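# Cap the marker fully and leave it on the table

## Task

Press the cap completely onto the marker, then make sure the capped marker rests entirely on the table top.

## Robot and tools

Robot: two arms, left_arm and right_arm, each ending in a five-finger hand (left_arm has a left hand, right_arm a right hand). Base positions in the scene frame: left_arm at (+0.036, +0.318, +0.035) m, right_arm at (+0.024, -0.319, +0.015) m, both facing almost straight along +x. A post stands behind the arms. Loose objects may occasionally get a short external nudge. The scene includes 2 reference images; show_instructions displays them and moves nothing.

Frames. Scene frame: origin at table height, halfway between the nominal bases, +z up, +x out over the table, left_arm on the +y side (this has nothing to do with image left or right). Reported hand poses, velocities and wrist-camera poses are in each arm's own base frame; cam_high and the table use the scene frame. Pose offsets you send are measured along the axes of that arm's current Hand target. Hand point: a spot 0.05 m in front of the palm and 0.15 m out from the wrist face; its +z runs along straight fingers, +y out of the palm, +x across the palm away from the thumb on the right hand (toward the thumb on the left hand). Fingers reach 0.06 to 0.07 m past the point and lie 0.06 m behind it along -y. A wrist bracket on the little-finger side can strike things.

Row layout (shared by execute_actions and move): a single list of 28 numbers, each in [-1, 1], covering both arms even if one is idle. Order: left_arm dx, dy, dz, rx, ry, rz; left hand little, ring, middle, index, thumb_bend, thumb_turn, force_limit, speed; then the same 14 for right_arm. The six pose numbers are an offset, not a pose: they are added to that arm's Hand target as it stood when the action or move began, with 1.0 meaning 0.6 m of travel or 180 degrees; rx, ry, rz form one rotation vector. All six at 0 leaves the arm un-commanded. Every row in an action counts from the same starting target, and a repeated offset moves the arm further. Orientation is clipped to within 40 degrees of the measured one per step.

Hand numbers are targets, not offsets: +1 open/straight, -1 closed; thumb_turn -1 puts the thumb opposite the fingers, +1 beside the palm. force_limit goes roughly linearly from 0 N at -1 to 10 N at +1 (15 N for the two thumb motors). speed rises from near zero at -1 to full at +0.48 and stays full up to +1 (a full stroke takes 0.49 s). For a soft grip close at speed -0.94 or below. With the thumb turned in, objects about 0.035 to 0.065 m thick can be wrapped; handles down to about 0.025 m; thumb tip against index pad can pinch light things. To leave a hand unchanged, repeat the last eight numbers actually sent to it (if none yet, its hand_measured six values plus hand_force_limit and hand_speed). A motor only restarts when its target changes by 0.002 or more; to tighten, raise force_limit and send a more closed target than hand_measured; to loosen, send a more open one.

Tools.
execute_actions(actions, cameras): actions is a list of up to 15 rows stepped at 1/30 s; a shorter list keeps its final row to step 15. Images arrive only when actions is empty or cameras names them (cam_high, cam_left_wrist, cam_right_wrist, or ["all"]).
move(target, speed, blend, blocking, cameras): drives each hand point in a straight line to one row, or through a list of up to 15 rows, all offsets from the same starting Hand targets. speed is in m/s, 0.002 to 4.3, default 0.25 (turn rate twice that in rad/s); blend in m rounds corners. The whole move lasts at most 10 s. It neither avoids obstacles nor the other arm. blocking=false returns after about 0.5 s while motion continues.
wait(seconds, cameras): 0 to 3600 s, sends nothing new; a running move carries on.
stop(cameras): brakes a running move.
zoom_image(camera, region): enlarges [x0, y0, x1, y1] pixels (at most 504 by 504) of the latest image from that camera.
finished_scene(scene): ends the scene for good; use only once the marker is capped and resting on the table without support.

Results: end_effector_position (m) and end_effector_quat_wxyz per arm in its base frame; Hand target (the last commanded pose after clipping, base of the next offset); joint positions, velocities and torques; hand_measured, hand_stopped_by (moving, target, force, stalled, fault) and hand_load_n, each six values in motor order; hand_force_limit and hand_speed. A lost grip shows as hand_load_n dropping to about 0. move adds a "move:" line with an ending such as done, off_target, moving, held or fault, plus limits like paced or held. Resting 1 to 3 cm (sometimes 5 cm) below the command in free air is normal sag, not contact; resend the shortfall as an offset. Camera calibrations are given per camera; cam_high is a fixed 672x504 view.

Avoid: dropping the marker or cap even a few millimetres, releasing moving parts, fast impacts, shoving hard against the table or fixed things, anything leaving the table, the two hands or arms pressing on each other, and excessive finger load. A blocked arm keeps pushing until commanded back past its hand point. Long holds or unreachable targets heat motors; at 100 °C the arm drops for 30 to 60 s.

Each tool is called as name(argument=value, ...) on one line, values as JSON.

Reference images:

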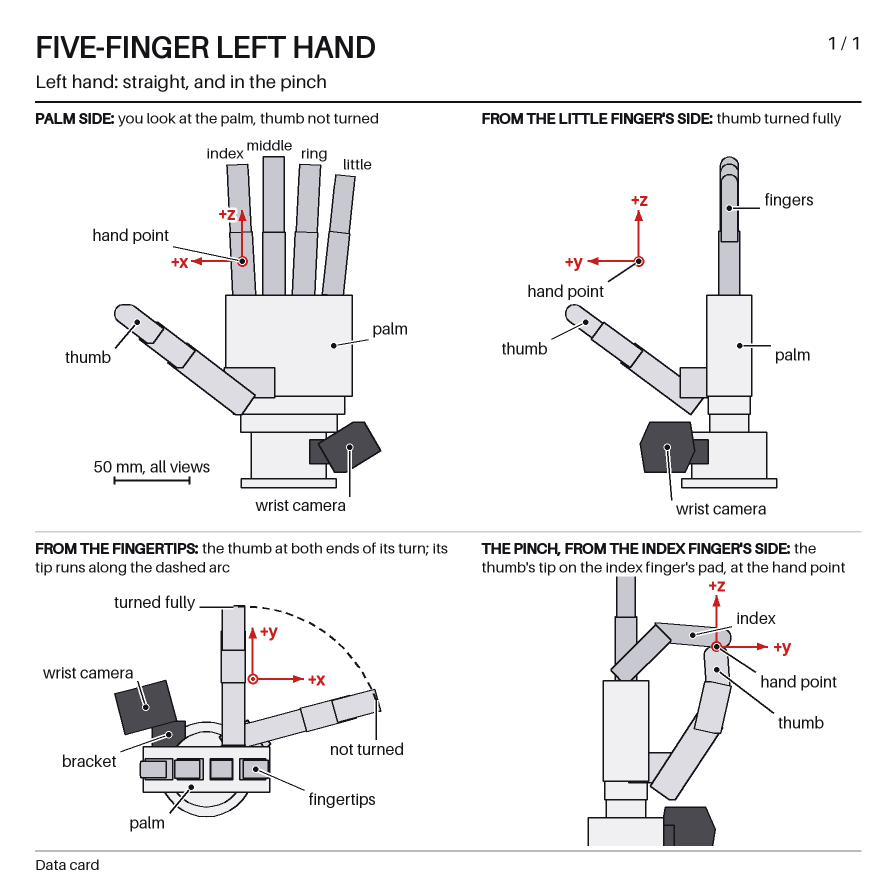

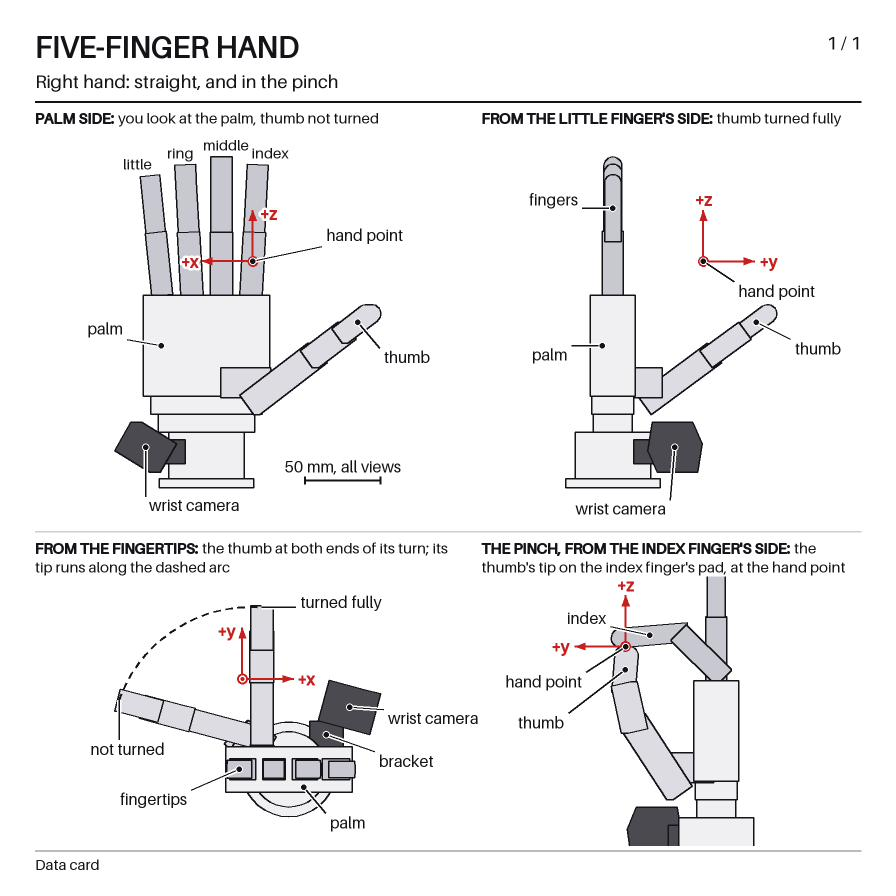

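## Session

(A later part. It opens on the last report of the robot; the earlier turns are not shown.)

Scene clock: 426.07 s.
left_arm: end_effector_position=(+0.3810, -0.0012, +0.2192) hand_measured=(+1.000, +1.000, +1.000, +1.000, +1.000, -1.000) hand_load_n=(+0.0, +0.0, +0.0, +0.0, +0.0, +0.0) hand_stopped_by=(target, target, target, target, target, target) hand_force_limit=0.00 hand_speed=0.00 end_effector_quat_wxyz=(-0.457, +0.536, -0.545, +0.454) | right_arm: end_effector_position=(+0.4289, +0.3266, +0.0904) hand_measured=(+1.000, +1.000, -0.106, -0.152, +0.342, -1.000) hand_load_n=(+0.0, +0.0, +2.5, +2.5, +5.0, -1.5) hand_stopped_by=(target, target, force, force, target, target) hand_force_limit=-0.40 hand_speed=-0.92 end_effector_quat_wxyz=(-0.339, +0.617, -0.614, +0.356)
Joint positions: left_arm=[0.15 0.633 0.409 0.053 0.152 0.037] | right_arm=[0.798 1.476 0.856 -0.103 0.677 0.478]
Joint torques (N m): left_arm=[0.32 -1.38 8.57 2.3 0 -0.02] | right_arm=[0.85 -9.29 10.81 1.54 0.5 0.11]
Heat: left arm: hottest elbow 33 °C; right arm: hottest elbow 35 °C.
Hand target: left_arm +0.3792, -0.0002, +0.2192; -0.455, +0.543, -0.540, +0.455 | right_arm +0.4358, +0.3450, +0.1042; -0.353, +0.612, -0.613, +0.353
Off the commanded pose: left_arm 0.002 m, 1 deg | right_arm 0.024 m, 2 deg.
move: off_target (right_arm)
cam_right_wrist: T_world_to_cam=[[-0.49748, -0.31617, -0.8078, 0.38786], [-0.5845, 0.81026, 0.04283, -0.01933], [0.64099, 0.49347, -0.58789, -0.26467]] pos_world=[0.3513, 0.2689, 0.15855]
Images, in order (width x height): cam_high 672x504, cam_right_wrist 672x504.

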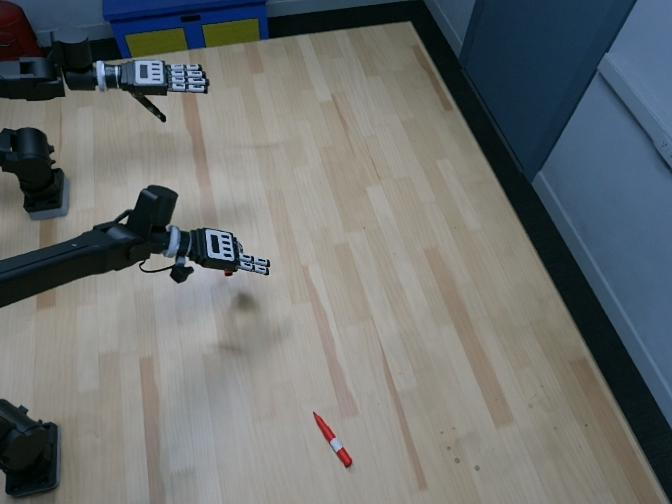

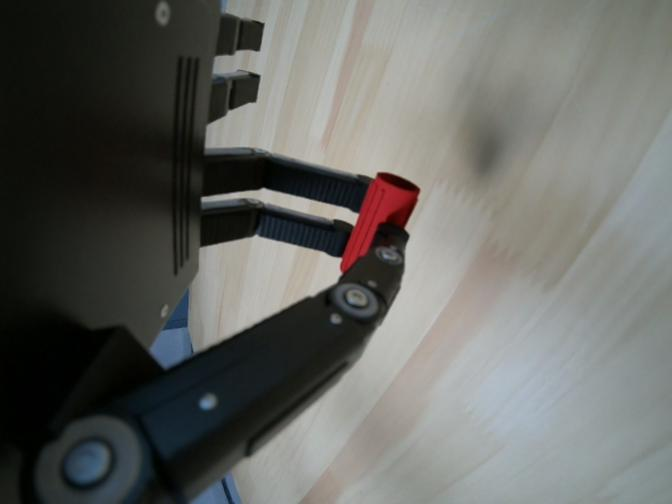

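move(target=[0,0,0,0,0,0,1,1,1,1,1,-1,0,0,-0.0667,0.0783,0.0645,0,0,0,1,1,-0.25,-0.25,0.34,-1,-0.4,-0.92], cameras=["cam_right_wrist","cam_high"], speed=0.1)

Scene clock: 442.37 s.
left_arm: end_effector_position=(+0.3810, -0.0012, +0.2192) hand_measured=(+1.000, +1.000, +1.000, +1.000, +1.000, -1.000) hand_load_n=(+0.0, +0.0, +0.0, +0.0, +0.0, +0.0) hand_stopped_by=(target, target, target, target, target, target) hand_force_limit=0.00 hand_speed=0.00 end_effector_quat_wxyz=(-0.457, +0.536, -0.545, +0.454) | right_arm: end_effector_position=(+0.4358, +0.3623, +0.0278) hand_measured=(+1.000, +1.000, -0.106, -0.152, +0.342, -1.000) hand_load_n=(+0.0, +0.0, +2.5, +2.5, +5.0, -1.5) hand_stopped_by=(target, target, force, force, target, target) hand_force_limit=-0.40 hand_speed=-0.92 end_effector_quat_wxyz=(-0.327, +0.624, -0.613, +0.357)
Joint positions: left_arm=[0.15 0.633 0.409 0.053 0.152 0.037] | right_arm=[0.843 1.671 0.903 -0.007 0.71 0.516]
Joint torques (N m): left_arm=[0.32 -1.38 8.58 2.28 0 -0.03] | right_arm=[0.79 -11.05 9.55 2.51 0.53 0.11]
Heat: left arm: hottest elbow 33 °C; right arm: hottest elbow 37 °C.
Hand target: left_arm +0.3792, -0.0002, +0.2192; -0.455, +0.543, -0.540, +0.455 | right_arm +0.4458, +0.3850, +0.0443; -0.353, +0.612, -0.613, +0.353
Off the commanded pose: left_arm 0.002 m, 1 deg | right_arm 0.030 m, 3 deg.
move: off_target (right_arm)
cam_right_wrist: T_world_to_cam=[[-0.51187, -0.33315, -0.79183, 0.36404], [-0.58412, 0.81085, 0.03644, -0.04173], [0.62992, 0.48118, -0.60965, -0.31365]] pos_world=[0.35954, 0.30604, 0.09856]
Images, in order (width x height): cam_high 672x504, cam_right_wrist 672x504.

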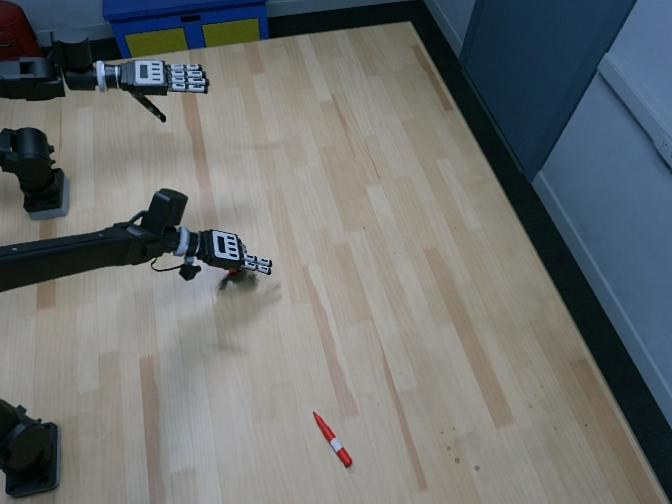

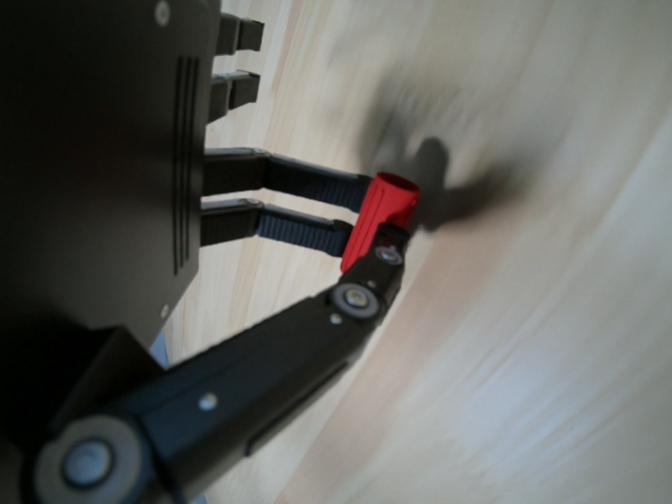

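move(target=[0,0,0,0,0,0,1,1,1,1,1,-1,0,0,0,0.0058,0.0033,0,-0.0071,0.0123,1,1,-0.25,-0.25,0.34,-1,-0.4,-0.92], cameras=["cam_right_wrist"], speed=0.05)

zoom_image(camera="cam_right_wrist", region=[320, 110, 520, 310])

Scene clock: 450.60 s.
left_arm: end_effector_position=(+0.3810, -0.0012, +0.2192) hand_measured=(+1.000, +1.000, +1.000, +1.000, +1.000, -1.000) hand_load_n=(+0.0, +0.0, +0.0, +0.0, +0.0, +0.0) hand_stopped_by=(target, target, target, target, target, target) hand_force_limit=0.00 hand_speed=0.00 end_effector_quat_wxyz=(-0.457, +0.536, -0.545, +0.454) | right_arm: end_effector_position=(+0.4401, +0.3737, +0.0344) hand_measured=(+1.000, +1.000, -0.106, -0.152, +0.342, -1.000) hand_load_n=(+0.0, +0.0, +2.5, +2.5, +5.0, -1.5) hand_stopped_by=(target, target, force, force, target, target) hand_force_limit=-0.40 hand_speed=-0.92 end_effector_quat_wxyz=(-0.352, +0.612, -0.619, +0.344)
Joint positions: left_arm=[0.15 0.633 0.409 0.053 0.152 0.037] | right_arm=[0.843 1.671 0.903 0.037 0.689 0.535]
Joint torques (N m): left_arm=[0.5 -1.44 8.57 2.29 -0.01 -0.04] | right_arm=[0.03 -10.93 7.97 2.51 0.32 0.11]
Heat: left arm: hottest elbow 33 °C; right arm: hottest elbow 36 °C.
Hand target: left_arm +0.3792, -0.0002, +0.2192; -0.455, +0.543, -0.540, +0.455 | right_arm +0.4458, +0.3851, +0.0404; -0.367, +0.604, -0.620, +0.340
Off the commanded pose: left_arm 0.002 m, 1 deg | right_arm 0.014 m, 2 deg.
move: off_target (right_arm)
cam_right_wrist: T_world_to_cam=[[-0.49503, -0.28778, -0.81983, 0.35178], [-0.58915, 0.8047, 0.07327, -0.04548], [0.63863, 0.51928, -0.5679, -0.33737]] pos_world=[0.3628, 0.31302, 0.10015]

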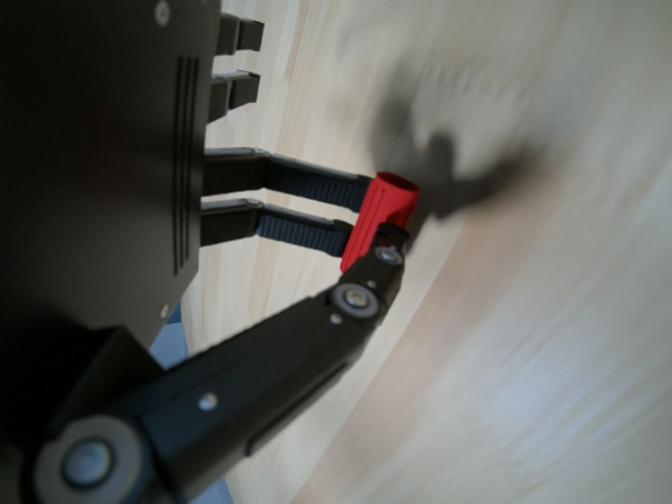

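Scaled by 2.520 from the camera's image (finer frame: 960x720).

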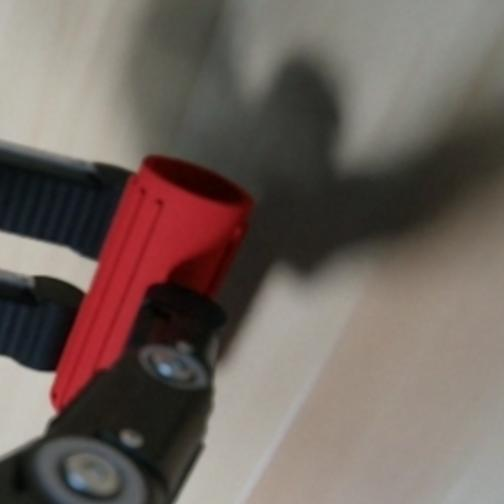

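move(target=[0,0,0,0,0,0,1,1,1,1,1,-1,0,0,0,0.0144,0.0083,0,0,0,1,1,-0.25,-0.25,0.34,-1,-0.4,-0.92], cameras=["cam_right_wrist"], speed=0.05)

zoom_image(camera="cam_right_wrist", region=[320, 110, 520, 310])

Scene clock: 456.57 s.
left_arm: end_effector_position=(+0.3810, -0.0012, +0.2192) hand_measured=(+1.000, +1.000, +1.000, +1.000, +1.000, -1.000) hand_load_n=(+0.0, +0.0, +0.0, +0.0, +0.0, +0.0) hand_stopped_by=(target, target, target, target, target, target) hand_force_limit=0.00 hand_speed=0.00 end_effector_quat_wxyz=(-0.457, +0.536, -0.545, +0.454) | right_arm: end_effector_position=(+0.4422, +0.3762, +0.0266) hand_measured=(+1.000, +1.000, -0.106, -0.152, +0.342, -1.000) hand_load_n=(+0.0, +0.0, +2.5, +2.5, +5.0, -1.5) hand_stopped_by=(target, target, force, force, target, target) hand_force_limit=-0.40 hand_speed=-0.92 end_effector_quat_wxyz=(-0.355, +0.611, -0.619, +0.344)
Joint positions: left_arm=[0.15 0.633 0.409 0.053 0.152 0.037] | right_arm=[0.843 1.694 0.903 0.064 0.689 0.537]
Joint torques (N m): left_arm=[0.56 -1.32 8.57 2.26 0 -0.01] | right_arm=[0.15 -10.99 7.31 2.5 0.33 0.12]
Heat: left arm: hottest elbow 33 °C; right arm: hottest elbow 36 °C.
Hand target: left_arm +0.3792, -0.0002, +0.2192; -0.455, +0.543, -0.540, +0.455 | right_arm +0.4458, +0.3855, +0.0303; -0.367, +0.604, -0.620, +0.340
Off the commanded pose: left_arm 0.002 m, 1 deg | right_arm 0.011 m, 2 deg.
move: off_target (right_arm)
cam_right_wrist: T_world_to_cam=[[-0.49268, -0.28388, -0.82261, 0.34471], [-0.58893, 0.8047, 0.07502, -0.04576], [0.64065, 0.52142, -0.56364, -0.34623]] pos_world=[0.3647, 0.31522, 0.09184]

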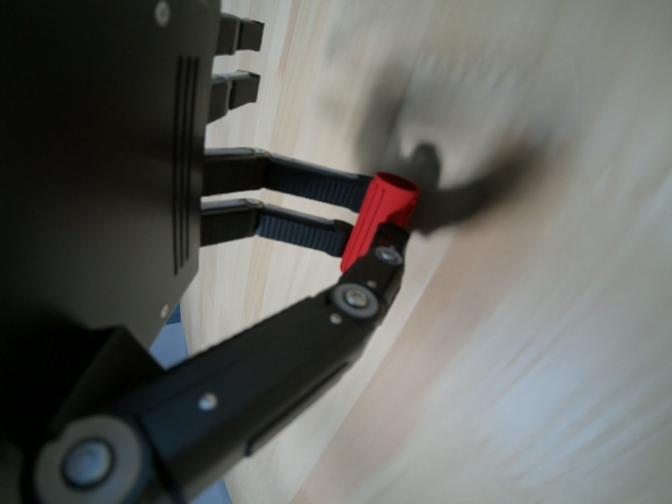

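Scaled by 2.520 from the camera's image (finer frame: 960x720).

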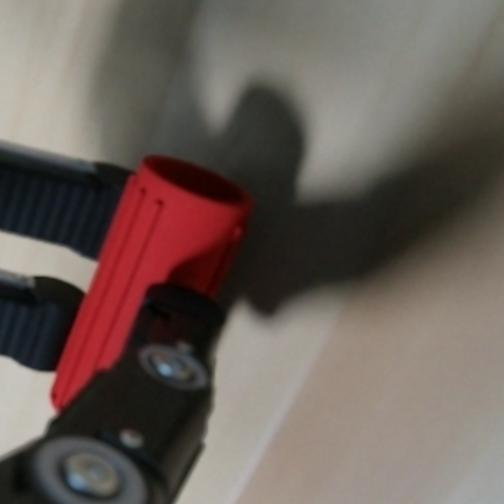

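move(target=[0,0,0,0,0,0,1,1,1,1,1,-1,0,0,0,0.0072,0.0042,0,0,0,1,1,-0.25,-0.25,0.34,-1,-0.4,-0.92], cameras=["cam_right_wrist"], speed=0.05)

zoom_image(camera="cam_right_wrist", region=[320, 110, 520, 310])

Scene clock: 461.60 s.
left_arm: end_effector_position=(+0.3810, -0.0012, +0.2192) hand_measured=(+1.000, +1.000, +1.000, +1.000, +1.000, -1.000) hand_load_n=(-0.5, +0.0, +0.0, +0.0, +0.0, +0.0) hand_stopped_by=(target, target, target, target, target, target) hand_force_limit=0.00 hand_speed=0.00 end_effector_quat_wxyz=(-0.457, +0.536, -0.545, +0.454) | right_arm: end_effector_position=(+0.4434, +0.3776, +0.0241) hand_measured=(+1.000, +1.000, -0.106, -0.152, +0.342, -1.000) hand_load_n=(+0.0, +0.0, +3.0, +2.5, +5.0, -1.5) hand_stopped_by=(target, target, force, force, target, target) hand_force_limit=-0.40 hand_speed=-0.92 end_effector_quat_wxyz=(-0.357, +0.609, -0.619, +0.343)
Joint positions: left_arm=[0.15 0.633 0.409 0.053 0.152 0.037] | right_arm=[0.843 1.702 0.903 0.078 0.689 0.537]
Joint torques (N m): left_arm=[0.38 -1.49 8.58 2.3 0.01 -0.01] | right_arm=[0.15 -10.99 7.02 2.48 0.33 0.11]
Heat: left arm: hottest elbow 33 °C; right arm: hottest elbow 36 °C.
Hand target: left_arm +0.3792, -0.0002, +0.2192; -0.455, +0.543, -0.540, +0.455 | right_arm +0.4458, +0.3858, +0.0253; -0.367, +0.604, -0.620, +0.340
Off the commanded pose: left_arm 0.002 m, 1 deg | right_arm 0.009 m, 1 deg.
move: done
cam_right_wrist: T_world_to_cam=[[-0.49002, -0.28044, -0.82537, 0.34125], [-0.58902, 0.8045, 0.07635, -0.04594], [0.6426, 0.52357, -0.5594, -0.35096]] pos_world=[0.36569, 0.31641, 0.08884]

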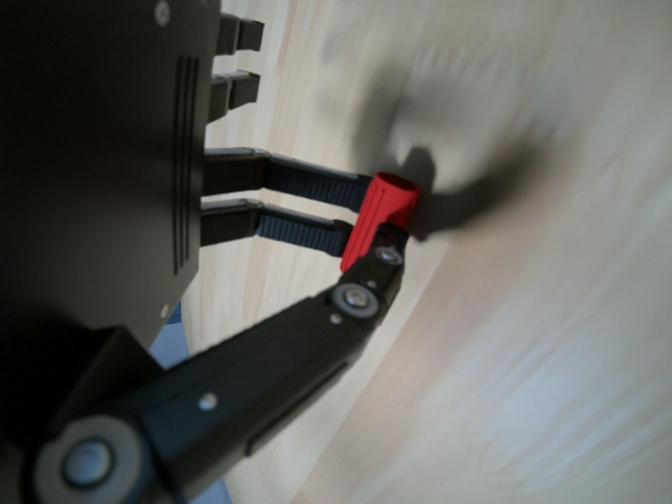

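Scaled by 2.520 from the camera's image (finer frame: 960x720).

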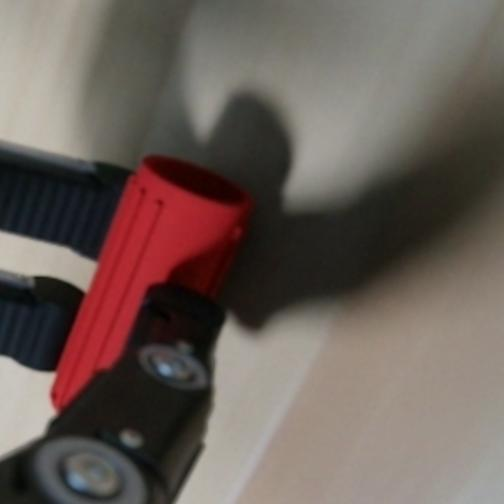

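move(target=[0,0,0,0,0,0,1,1,1,1,1,-1,0,0,0,0.0072,0.0042,0,0,0,1,1,-0.25,-0.25,0.34,-1,-0.4,-0.92], cameras=["cam_right_wrist"], speed=0.05)

zoom_image(camera="cam_right_wrist", region=[320, 110, 520, 310])

Scene clock: 466.30 s.
left_arm: end_effector_position=(+0.3810, -0.0012, +0.2192) hand_measured=(+1.000, +1.000, +1.000, +1.000, +1.000, -1.000) hand_load_n=(+0.0, +0.0, +0.0, +0.0, +0.0, +0.0) hand_stopped_by=(target, target, target, target, target, target) hand_force_limit=0.00 hand_speed=0.00 end_effector_quat_wxyz=(-0.457, +0.536, -0.545, +0.454) | right_arm: end_effector_position=(+0.4450, +0.3793, +0.0232) hand_measured=(+1.000, +1.000, -0.106, -0.152, +0.342, -1.000) hand_load_n=(-0.5, +0.0, +3.0, +2.5, +4.5, -1.5) hand_stopped_by=(target, target, force, force, target, target) hand_force_limit=-0.40 hand_speed=-0.92 end_effector_quat_wxyz=(-0.361, +0.607, -0.620, +0.343)
Joint positions: left_arm=[0.15 0.633 0.409 0.053 0.152 0.037] | right_arm=[0.843 1.709 0.903 0.093 0.689 0.538]
Joint torques (N m): left_arm=[0.44 -1.32 8.59 2.32 0.01 -0.02] | right_arm=[0.15 -10.64 6.71 2.51 0.33 0.11]
Heat: left arm: hottest elbow 33 °C; right arm: hottest elbow 35 °C.
Hand target: left_arm +0.3792, -0.0002, +0.2192; -0.455, +0.543, -0.540, +0.455 | right_arm +0.4458, +0.3860, +0.0203; -0.367, +0.604, -0.620, +0.340
Off the commanded pose: left_arm 0.002 m, 1 deg | right_arm 0.007 m, 1 deg.
move: done
cam_right_wrist: T_world_to_cam=[[-0.48534, -0.27424, -0.8302, 0.3374], [-0.58914, 0.80419, 0.07876, -0.04626], [0.64604, 0.52733, -0.55187, -0.35645]] pos_world=[0.36678, 0.31769, 0.08704]

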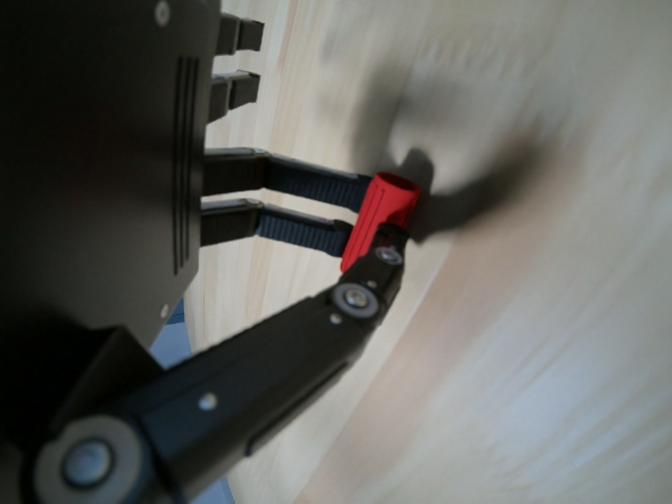

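Scaled by 2.520 from the camera's image (finer frame: 960x720).

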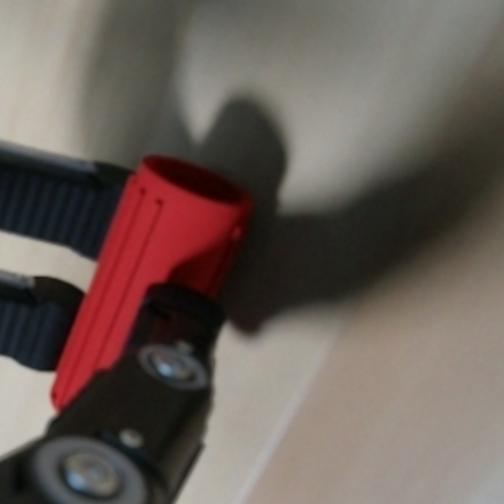

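move(target=[0,0,0,0,0,0,1,1,1,1,1,-1,0,0,0,0.0072,0.0042,0,0,0,1,1,-0.25,-0.25,0.34,-1,-0.4,-0.92], cameras=["cam_right_wrist"], speed=0.05)

zoom_image(camera="cam_right_wrist", region=[320, 110, 520, 310])

Scene clock: 470.97 s.
left_arm: end_effector_position=(+0.3810, -0.0012, +0.2192) hand_measured=(+1.000, +1.000, +1.000, +1.000, +1.000, -1.000) hand_load_n=(+0.0, +0.0, +0.0, +0.0, +0.0, +0.0) hand_stopped_by=(target, target, target, target, target, target) hand_force_limit=0.00 hand_speed=0.00 end_effector_quat_wxyz=(-0.457, +0.536, -0.545, +0.454) | right_arm: end_effector_position=(+0.4467, +0.3813, +0.0230) hand_measured=(+1.000, +1.000, -0.106, -0.152, +0.342, -1.000) hand_load_n=(+0.0, +0.0, +3.0, +2.5, +4.5, -1.5) hand_stopped_by=(target, target, force, force, target, target) hand_force_limit=-0.40 hand_speed=-0.92 end_effector_quat_wxyz=(-0.365, +0.604, -0.620, +0.343)
Joint positions: left_arm=[0.15 0.633 0.409 0.053 0.152 0.037] | right_arm=[0.843 1.714 0.903 0.11 0.689 0.538]
Joint torques (N m): left_arm=[0.38 -1.32 8.61 2.3 0 -0.03] | right_arm=[0.15 -10.46 6.5 2.47 0.35 0.11]
Heat: left arm: hottest elbow 33 °C; right arm: hottest elbow 35 °C.
Hand target: left_arm +0.3792, -0.0002, +0.2192; -0.455, +0.543, -0.540, +0.455 | right_arm +0.4458, +0.3862, +0.0152; -0.367, +0.604, -0.620, +0.340
Off the commanded pose: left_arm 0.002 m, 1 deg | right_arm 0.009 m, 0 deg.
move: done
cam_right_wrist: T_world_to_cam=[[-0.47943, -0.2676, -0.83578, 0.33361], [-0.58971, 0.80354, 0.081, -0.04637], [0.64991, 0.53171, -0.54305, -0.36231]] pos_world=[0.36806, 0.31918, 0.08583]

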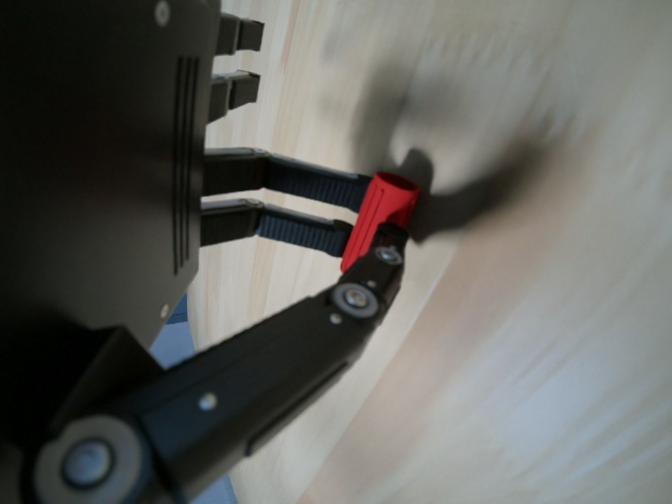

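Scaled by 2.520 from the camera's image (finer frame: 960x720).

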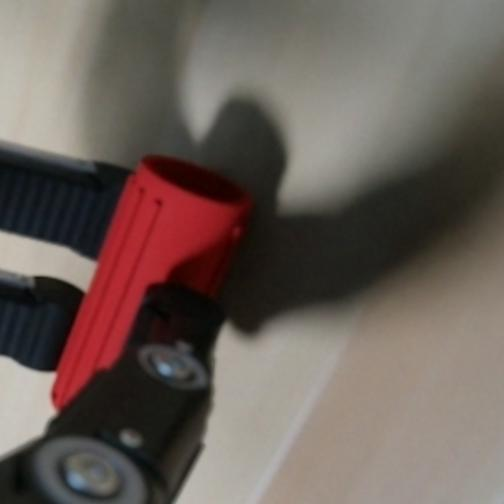

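move(target=[[0,0,0,0,0,0,1,1,1,1,1,-1,0,0,0,-0.0065,-0.0038,0,0,0,1,1,-0.25,-0.25,0.34,-1,-0.4,-0.92],[0,0,0,0,0,0,1,1,1,1,1,-1,0,0,0,-0.0065,-0.0038,0,0,0,1,1,0.3,0.3,0.34,-1,-0.4,-0.9],[0,0,0,0,0,0,1,1,1,1,1,-1,0,0,0,-0.0065,-0.0038,0,0,0,1,1,0.3,0.3,0.46,-1,-0.4,-0.9]], cameras=["cam_right_wrist"], speed=0.05)

zoom_image(camera="cam_right_wrist", region=[320, 110, 520, 310])

Scene clock: 479.53 s.
left_arm: end_effector_position=(+0.3810, -0.0012, +0.2192) hand_measured=(+1.000, +1.000, +1.000, +1.000, +1.000, -1.000) hand_load_n=(+0.0, +0.0, -0.5, +0.0, +0.0, +0.0) hand_stopped_by=(target, target, target, target, target, target) hand_force_limit=0.00 hand_speed=0.00 end_effector_quat_wxyz=(-0.457, +0.536, -0.545, +0.454) | right_arm: end_effector_position=(+0.4467, +0.3813, +0.0230) hand_measured=(+1.000, +1.000, +0.300, +0.300, +0.460, -1.000) hand_load_n=(+0.0, -0.5, +0.0, +0.0, +0.0, +0.0) hand_stopped_by=(target, target, target, target, target, target) hand_force_limit=-0.40 hand_speed=-0.90 end_effector_quat_wxyz=(-0.365, +0.604, -0.620, +0.343)
Joint positions: left_arm=[0.15 0.633 0.409 0.053 0.152 0.037] | right_arm=[0.843 1.714 0.903 0.11 0.689 0.538]
Joint torques (N m): left_arm=[0.26 -1.49 8.58 2.3 0.02 -0.03] | right_arm=[0.09 -11.22 6.67 1.98 0.35 0.11]
Heat: left arm: hottest elbow 33 °C; right arm: hottest elbow 34 °C.
Hand target: left_arm +0.3792, -0.0002, +0.2192; -0.455, +0.543, -0.540, +0.455 | right_arm +0.4458, +0.3860, +0.0198; -0.367, +0.604, -0.620, +0.340
Off the commanded pose: left_arm 0.002 m, 1 deg | right_arm 0.006 m, 0 deg.
move: done
cam_right_wrist: T_world_to_cam=[[-0.47943, -0.2676, -0.83578, 0.33361], [-0.58971, 0.80354, 0.081, -0.04637], [0.64991, 0.53171, -0.54305, -0.36231]] pos_world=[0.36806, 0.31918, 0.08583]

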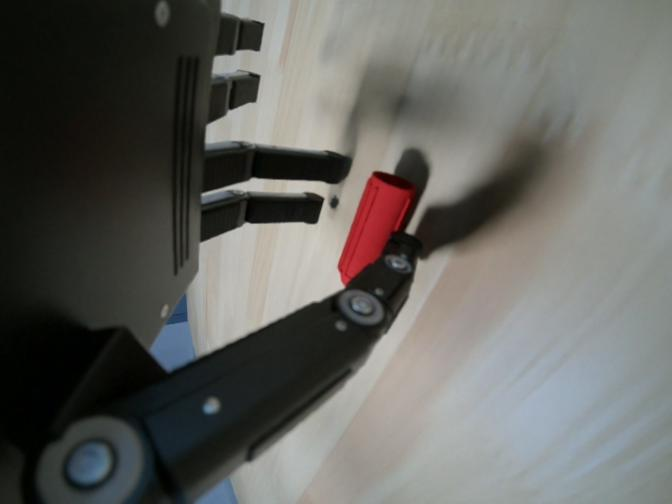

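Scaled by 2.520 from the camera's image (finer frame: 960x720).

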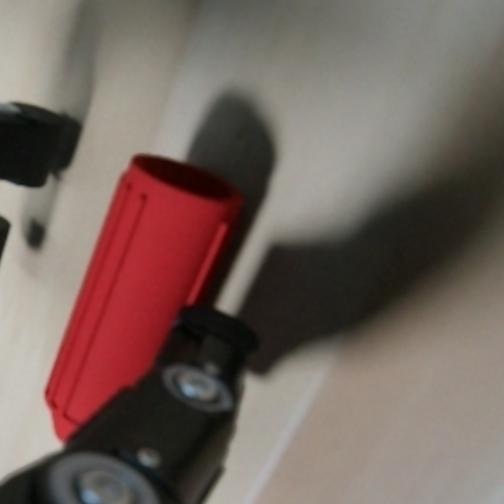

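move(target=[0,0,0,0,0,0,1,1,1,1,1,-1,0,0,0,-0.1155,-0.0667,0,0,0,1,1,0.3,0.3,0.46,-1,-0.4,-0.9], cameras=["cam_right_wrist","cam_high"], speed=0.12)

Scene clock: 493.43 s.
left_arm: end_effector_position=(+0.3810, -0.0012, +0.2192) hand_measured=(+1.000, +1.000, +1.000, +1.000, +1.000, -1.000) hand_load_n=(+0.0, +0.0, +0.0, +0.0, +0.0, +0.0) hand_stopped_by=(target, target, target, target, target, target) hand_force_limit=0.00 hand_speed=0.00 end_effector_quat_wxyz=(-0.457, +0.536, -0.545, +0.454) | right_arm: end_effector_position=(+0.4367, +0.3709, +0.0779) hand_measured=(+1.000, +1.000, +0.300, +0.300, +0.460, -1.000) hand_load_n=(+0.0, +0.0, +0.0, +0.0, +0.0, +0.0) hand_stopped_by=(target, target, target, target, target, target) hand_force_limit=-0.40 hand_speed=-0.90 end_effector_quat_wxyz=(-0.350, +0.614, -0.620, +0.342)
Joint positions: left_arm=[0.15 0.633 0.409 0.053 0.152 0.037] | right_arm=[0.843 1.579 0.938 -0.098 0.686 0.539]
Joint torques (N m): left_arm=[0.56 -1.44 8.57 2.28 0 -0.01] | right_arm=[-0.21 -11.93 10.1 1.5 0.32 0.06]
Heat: left arm: hottest elbow 33 °C; right arm: hottest elbow 34 °C.
Hand target: left_arm +0.3792, -0.0002, +0.2192; -0.455, +0.543, -0.540, +0.455 | right_arm +0.4460, +0.3825, +0.1000; -0.367, +0.604, -0.621, +0.340
Off the commanded pose: left_arm 0.002 m, 1 deg | right_arm 0.026 m, 2 deg.
move: off_target (right_arm)
cam_right_wrist: T_world_to_cam=[[-0.50068, -0.28922, -0.81589, 0.38765], [-0.58864, 0.80482, 0.07593, -0.04884], [0.63469, 0.51828, -0.5732, -0.30641]] pos_world=[0.35981, 0.31023, 0.14435]
Images, in order (width x height): cam_high 672x504, cam_right_wrist 672x504.

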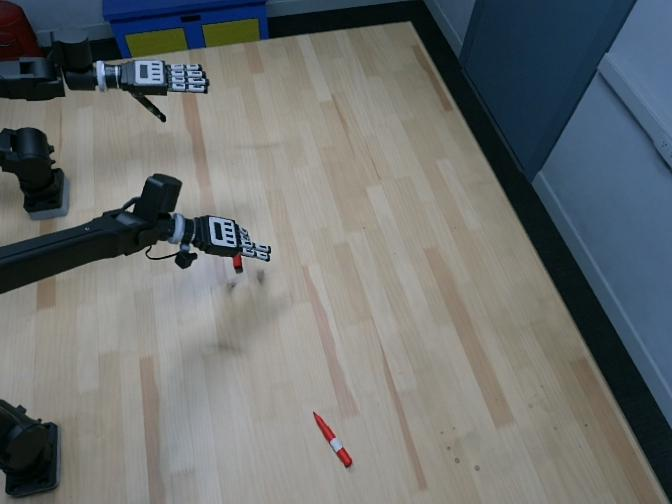

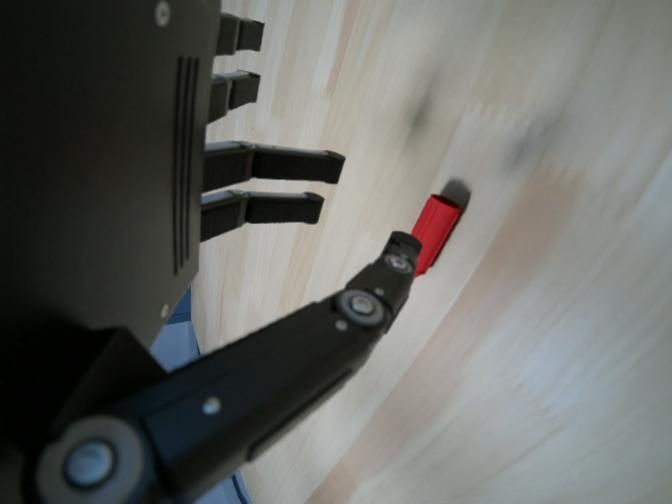

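move(target=[0.4795,0.1978,0.1275,-0.1114,-0.0188,-0.0058,1,1,0.4,0.4,0.46,-1,-0.4,-0.5,0.783,-0.1438,0.1628,-0.0024,-0.0954,-0.0714,1,1,0.4,0.4,0.46,-1,-0.4,-0.9], cameras=["all"], speed=0.2)

Scene clock: 524.40 s.
left_arm: end_effector_position=(+0.4242, -0.2769, +0.0810) hand_measured=(+1.000, +1.000, +0.400, +0.400, +0.460, -1.000) hand_load_n=(+0.0, +0.0, +0.0, +0.0, +0.0, +0.0) hand_stopped_by=(target, target, target, target, target, target) hand_force_limit=-0.40 hand_speed=-0.50 end_effector_quat_wxyz=(-0.366, +0.628, -0.599, +0.334) | right_arm: end_effector_position=(+0.5583, -0.0812, +0.0914) hand_measured=(+1.000, +1.000, +0.400, +0.400, +0.460, -1.000) hand_load_n=(+0.0, +0.0, +0.0, +0.0, +0.0, +0.0) hand_stopped_by=(target, target, target, target, target, target) hand_force_limit=-0.40 hand_speed=-0.90 end_effector_quat_wxyz=(-0.411, +0.714, -0.498, +0.270)
Joint positions: left_arm=[-0.731 1.407 0.743 -0.038 -0.666 -0.459] | right_arm=[-0.348 1.602 0.995 -0.073 -0.606 -0.404]
Joint torques (N m): left_arm=[-0.26 -8.06 9.68 1.77 -0.52 -0.02] | right_arm=[-0.38 -10.81 10.93 1.58 -0.31 -0.05]
Heat: left arm: hottest elbow 33 °C; right arm: hottest elbow 35 °C.
Hand target: left_arm +0.4346, -0.2880, +0.0897; -0.365, +0.631, -0.593, +0.342 | right_arm +0.5733, -0.0882, +0.1044; -0.413, +0.715, -0.489, +0.282
Off the commanded pose: left_arm 0.018 m, 1 deg | right_arm 0.021 m, 2 deg.
move: off_target (left_arm, right_arm)
cam_left_wrist: T_world_to_cam=[[0.48552, -0.23385, 0.84237, -0.34232], [-0.52411, -0.84906, 0.06638, -0.02015], [0.6997, -0.47372, -0.5348, -0.27042]] pos_world=[0.34486, -0.22526, 0.14508]
cam_right_wrist: T_world_to_cam=[[-0.36244, -0.44037, -0.82141, 0.23995], [-0.83873, 0.53843, 0.08142, 0.50305], [0.40642, 0.71845, -0.5645, 0.00126]] pos_world=[0.50838, -0.1661, 0.15685]

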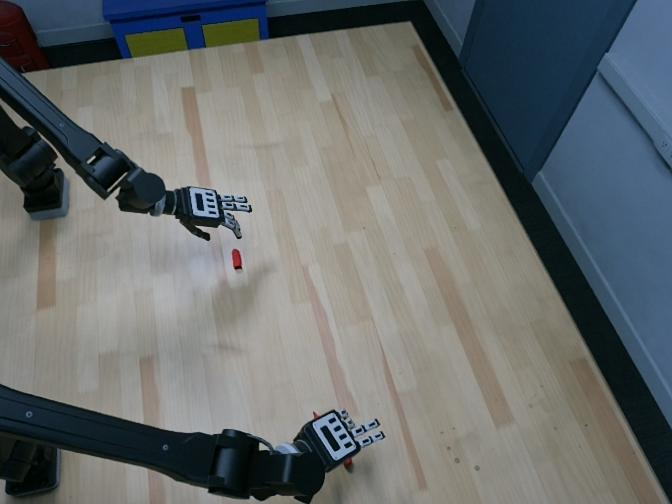

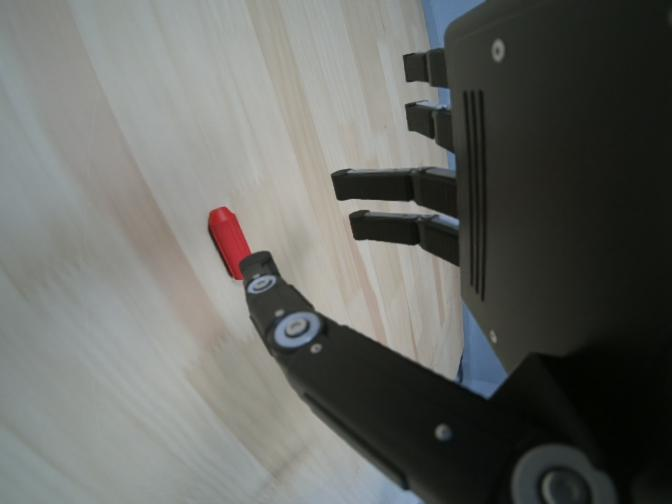

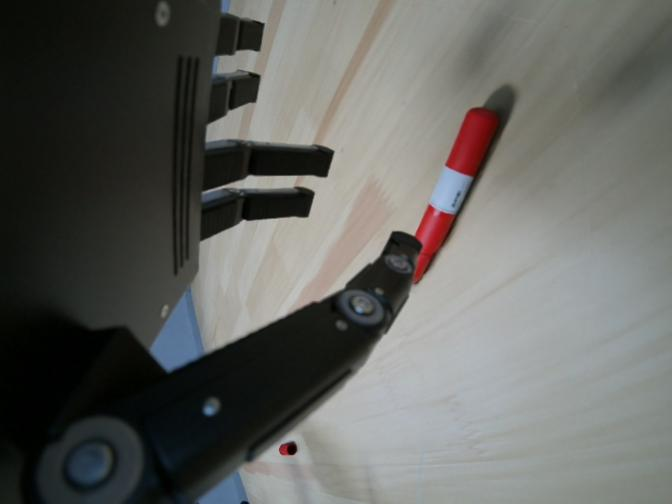

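zoom_image(camera="cam_left_wrist", region=[180, 180, 300, 300])

zoom_image(camera="cam_right_wrist", region=[380, 90, 580, 290])

zoom_image(camera="cam_high", region=[170, 190, 290, 310])

Scaled by 4.200 from the camera's image (finer frame: 960x720).

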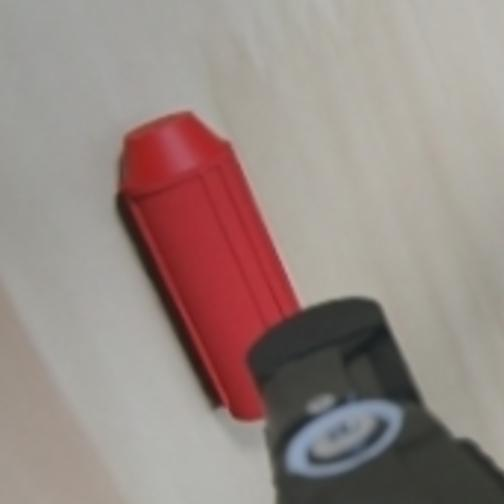

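Scaled by 2.520 from the camera's image (finer frame: 960x720).

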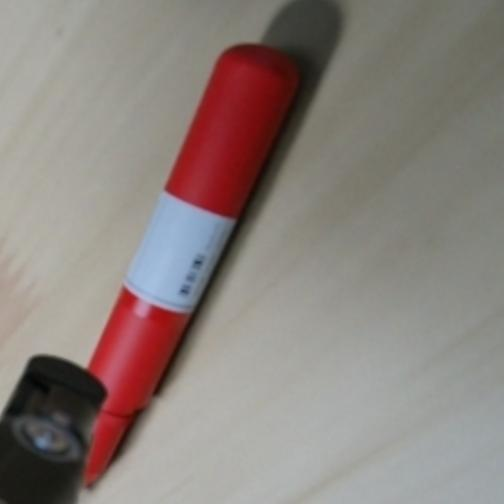

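Scaled by 4.200 from the camera's image (finer frame: 960x720).

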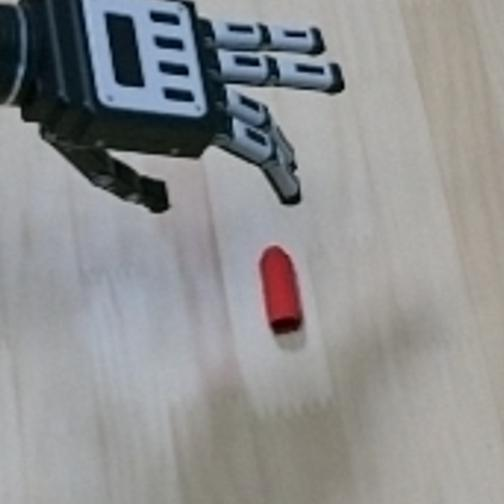

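move(target=[0.035,0.049,0.0683,0,0.027,0.0087,1,1,0.4,0.4,0.46,-1,-0.4,-0.5,0.037,0.041,0.0672,0,-0.0237,-0.0224,1,1,0.4,0.4,0.46,-1,-0.4,-0.9], cameras=["cam_left_wrist","cam_right_wrist"], speed=0.1)

zoom_image(camera="cam_left_wrist", region=[200, 160, 400, 360])

zoom_image(camera="cam_right_wrist", region=[330, 90, 530, 290])

Scene clock: 570.10 s.
left_arm: end_effector_position=(+0.4408, -0.2987, +0.0347) hand_measured=(+1.000, +1.000, +0.400, +0.400, +0.460, -1.000) hand_load_n=(+0.0, +0.0, +0.0, +0.0, +0.0, +0.0) hand_stopped_by=(target, target, target, target, target, target) hand_force_limit=-0.40 hand_speed=-0.50 end_effector_quat_wxyz=(-0.340, +0.611, -0.622, +0.351) | right_arm: end_effector_position=(+0.5857, -0.0849, +0.0485) hand_measured=(+1.000, +1.000, +0.400, +0.400, +0.460, -1.000) hand_load_n=(+0.0, +0.0, -0.5, +0.0, +0.0, +0.0) hand_stopped_by=(target, target, target, target, target, target) hand_force_limit=-0.40 hand_speed=-0.90 end_effector_quat_wxyz=(-0.419, +0.745, -0.457, +0.248)
Joint positions: left_arm=[-0.709 1.556 0.744 0.144 -0.57 -0.41] | right_arm=[-0.348 1.761 1.089 -0.073 -0.682 -0.511]
Joint torques (N m): left_arm=[0.67 -9.47 8.72 3.04 -0.24 0.24] | right_arm=[-1.44 -12.69 10.33 2.06 -0.37 -0.06]
Heat: left arm: hottest elbow 34 °C; right arm: hottest elbow 38 °C.
Hand target: left_arm +0.4567, -0.3077, +0.0438; -0.344, +0.608, -0.616, +0.363 | right_arm +0.6024, -0.1008, +0.0631; -0.421, +0.741, -0.448, +0.270
Off the commanded pose: left_arm 0.020 m, 2 deg | right_arm 0.027 m, 3 deg.
move: off_target (left_arm, right_arm)
cam_left_wrist: T_world_to_cam=[[0.47927, -0.25005, 0.8413, -0.3186], [-0.58768, -0.80338, 0.09601, 0.01375], [0.65187, -0.54043, -0.53198, -0.31595]] pos_world=[0.36673, -0.23937, 0.09863]
cam_right_wrist: T_world_to_cam=[[-0.31503, -0.48968, -0.813, 0.18047], [-0.89367, 0.44146, 0.08039, 0.55544], [0.31954, 0.75188, -0.57669, 0.02287]] pos_world=[0.54593, -0.17403, 0.11525]

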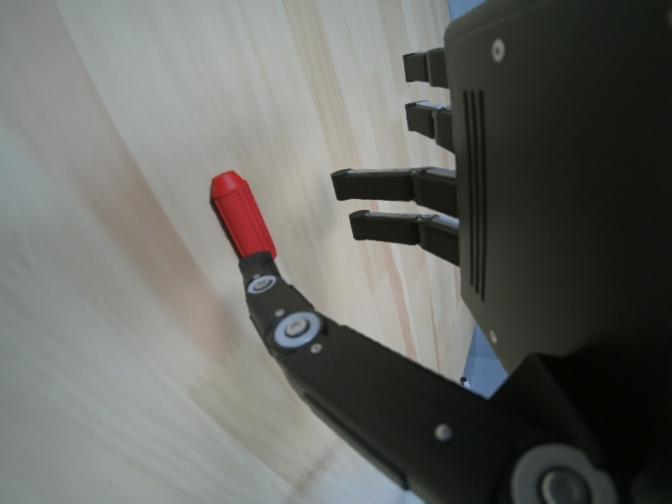

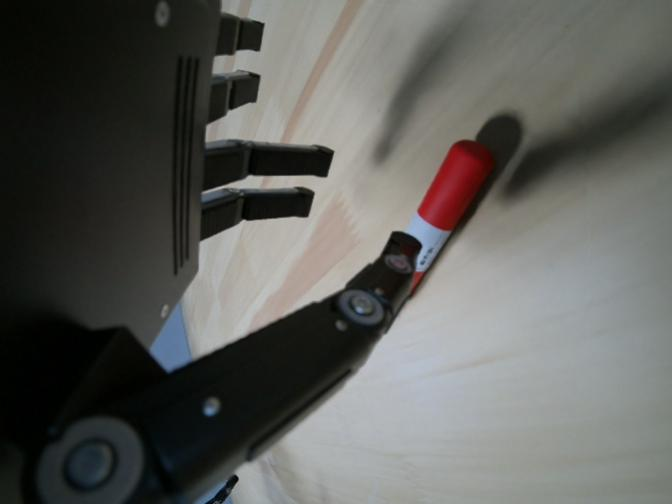

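Scaled by 2.520 from the camera's image (finer frame: 960x720).

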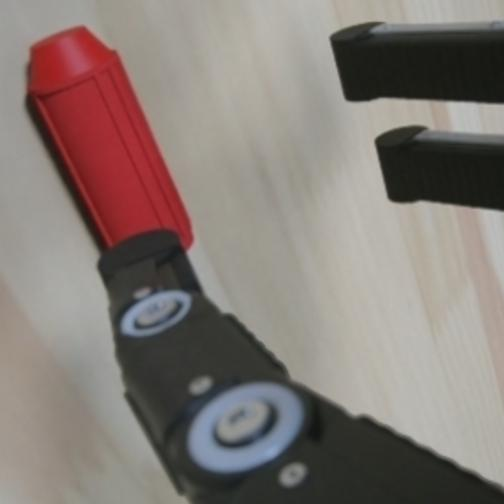

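Scaled by 2.520 from the camera's image (finer frame: 960x720).

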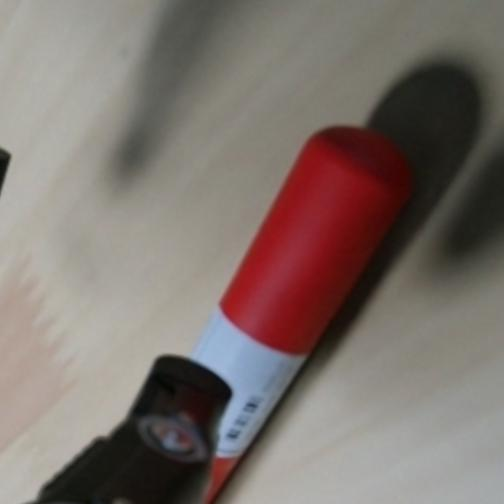

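move(target=[[-0.0053,-0.0075,0.0128,0,0.0138,0.008,1,1,0.4,0.4,0.46,-1,-0.4,-0.5,0.0113,0.01,-0.0167,0,0.0076,-0.0005,1,1,0.4,0.4,0.46,-1,-0.4,-0.9],[-0.0062,0.0358,0.0378,0,0.0138,0.008,1,1,0.4,0.4,0.46,-1,-0.4,-0.5,0.0107,0.0345,-0.0025,0,0.0076,-0.0005,1,1,0.4,0.4,0.46,-1,-0.4,-0.9]], cameras=["cam_left_wrist","cam_right_wrist"], speed=0.08)

zoom_image(camera="cam_left_wrist", region=[200, 160, 400, 360])

zoom_image(camera="cam_right_wrist", region=[330, 90, 530, 290])

Scene clock: 624.93 s.
left_arm: end_effector_position=(+0.4583, -0.3016, +0.0147) hand_measured=(+1.000, +1.000, +0.400, +0.400, +0.460, -1.000) hand_load_n=(+0.0, +0.0, +0.0, +0.0, +0.0, +0.0) hand_stopped_by=(target, target, target, target, target, target) hand_force_limit=-0.40 hand_speed=-0.50 end_effector_quat_wxyz=(-0.332, +0.596, -0.631, +0.369) | right_arm: end_effector_position=(+0.5907, -0.1017, +0.0473) hand_measured=(+1.000, +1.000, +0.400, +0.400, +0.460, -1.000) hand_load_n=(+0.0, +0.0, +0.0, -0.5, +0.0, +0.0) hand_stopped_by=(target, target, target, target, target, target) hand_force_limit=-0.40 hand_speed=-0.90 end_effector_quat_wxyz=(-0.417, +0.740, -0.454, +0.268)
Joint positions: left_arm=[-0.672 1.634 0.744 0.274 -0.501 -0.352] | right_arm=[-0.371 1.772 1.089 -0.032 -0.681 -0.52]
Joint torques (N m): left_arm=[0.44 -9.88 6.9 3.1 -0.19 0.24] | right_arm=[-1.26 -12.4 7.53 2.61 -0.21 -0.03]
Heat: left arm: hottest elbow 35 °C; right arm: hottest elbow 38 °C.
Hand target: left_arm +0.4657, -0.3046, +0.0137; -0.335, +0.592, -0.631, +0.372 | right_arm +0.5952, -0.1121, +0.0461; -0.415, +0.739, -0.452, +0.279
Off the commanded pose: left_arm 0.008 m, 1 deg | right_arm 0.011 m, 1 deg.
move: off_target (right_arm)
cam_left_wrist: T_world_to_cam=[[0.4536, -0.25967, 0.85254, -0.30216], [-0.62711, -0.7727, 0.09831, 0.05091], [0.63323, -0.57922, -0.51334, -0.34306]] pos_world=[0.38622, -0.23783, 0.07649]
cam_right_wrist: T_world_to_cam=[[-0.29795, -0.49883, -0.81387, 0.162], [-0.88725, 0.45925, 0.04334, 0.56721], [0.35215, 0.73502, -0.57942, 0.01239]] pos_world=[0.54716, -0.18879, 0.11444]

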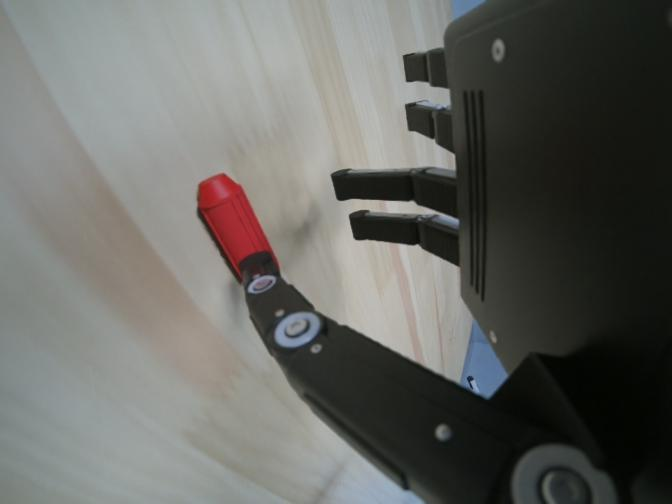

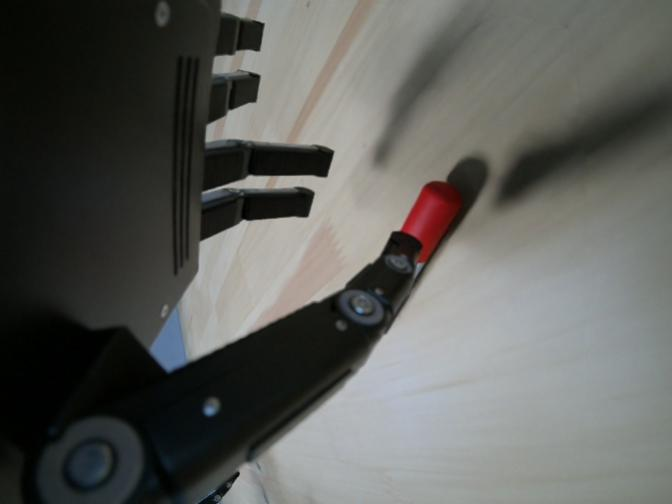

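Scaled by 2.520 from the camera's image (finer frame: 960x720).

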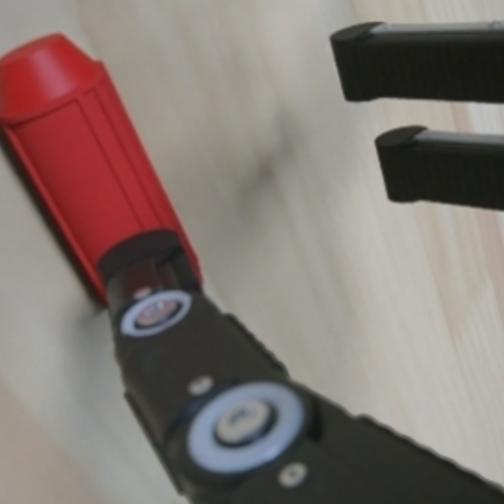

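Scaled by 2.520 from the camera's image (finer frame: 960x720).

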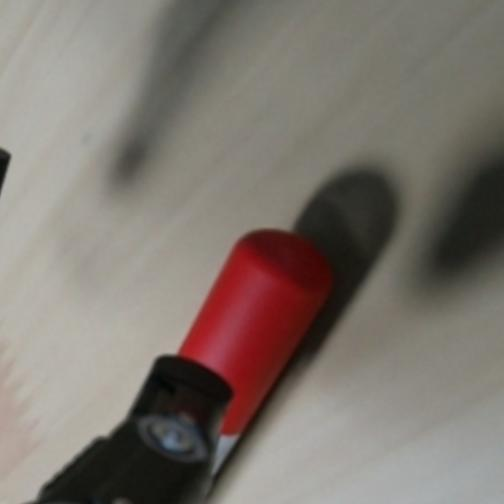

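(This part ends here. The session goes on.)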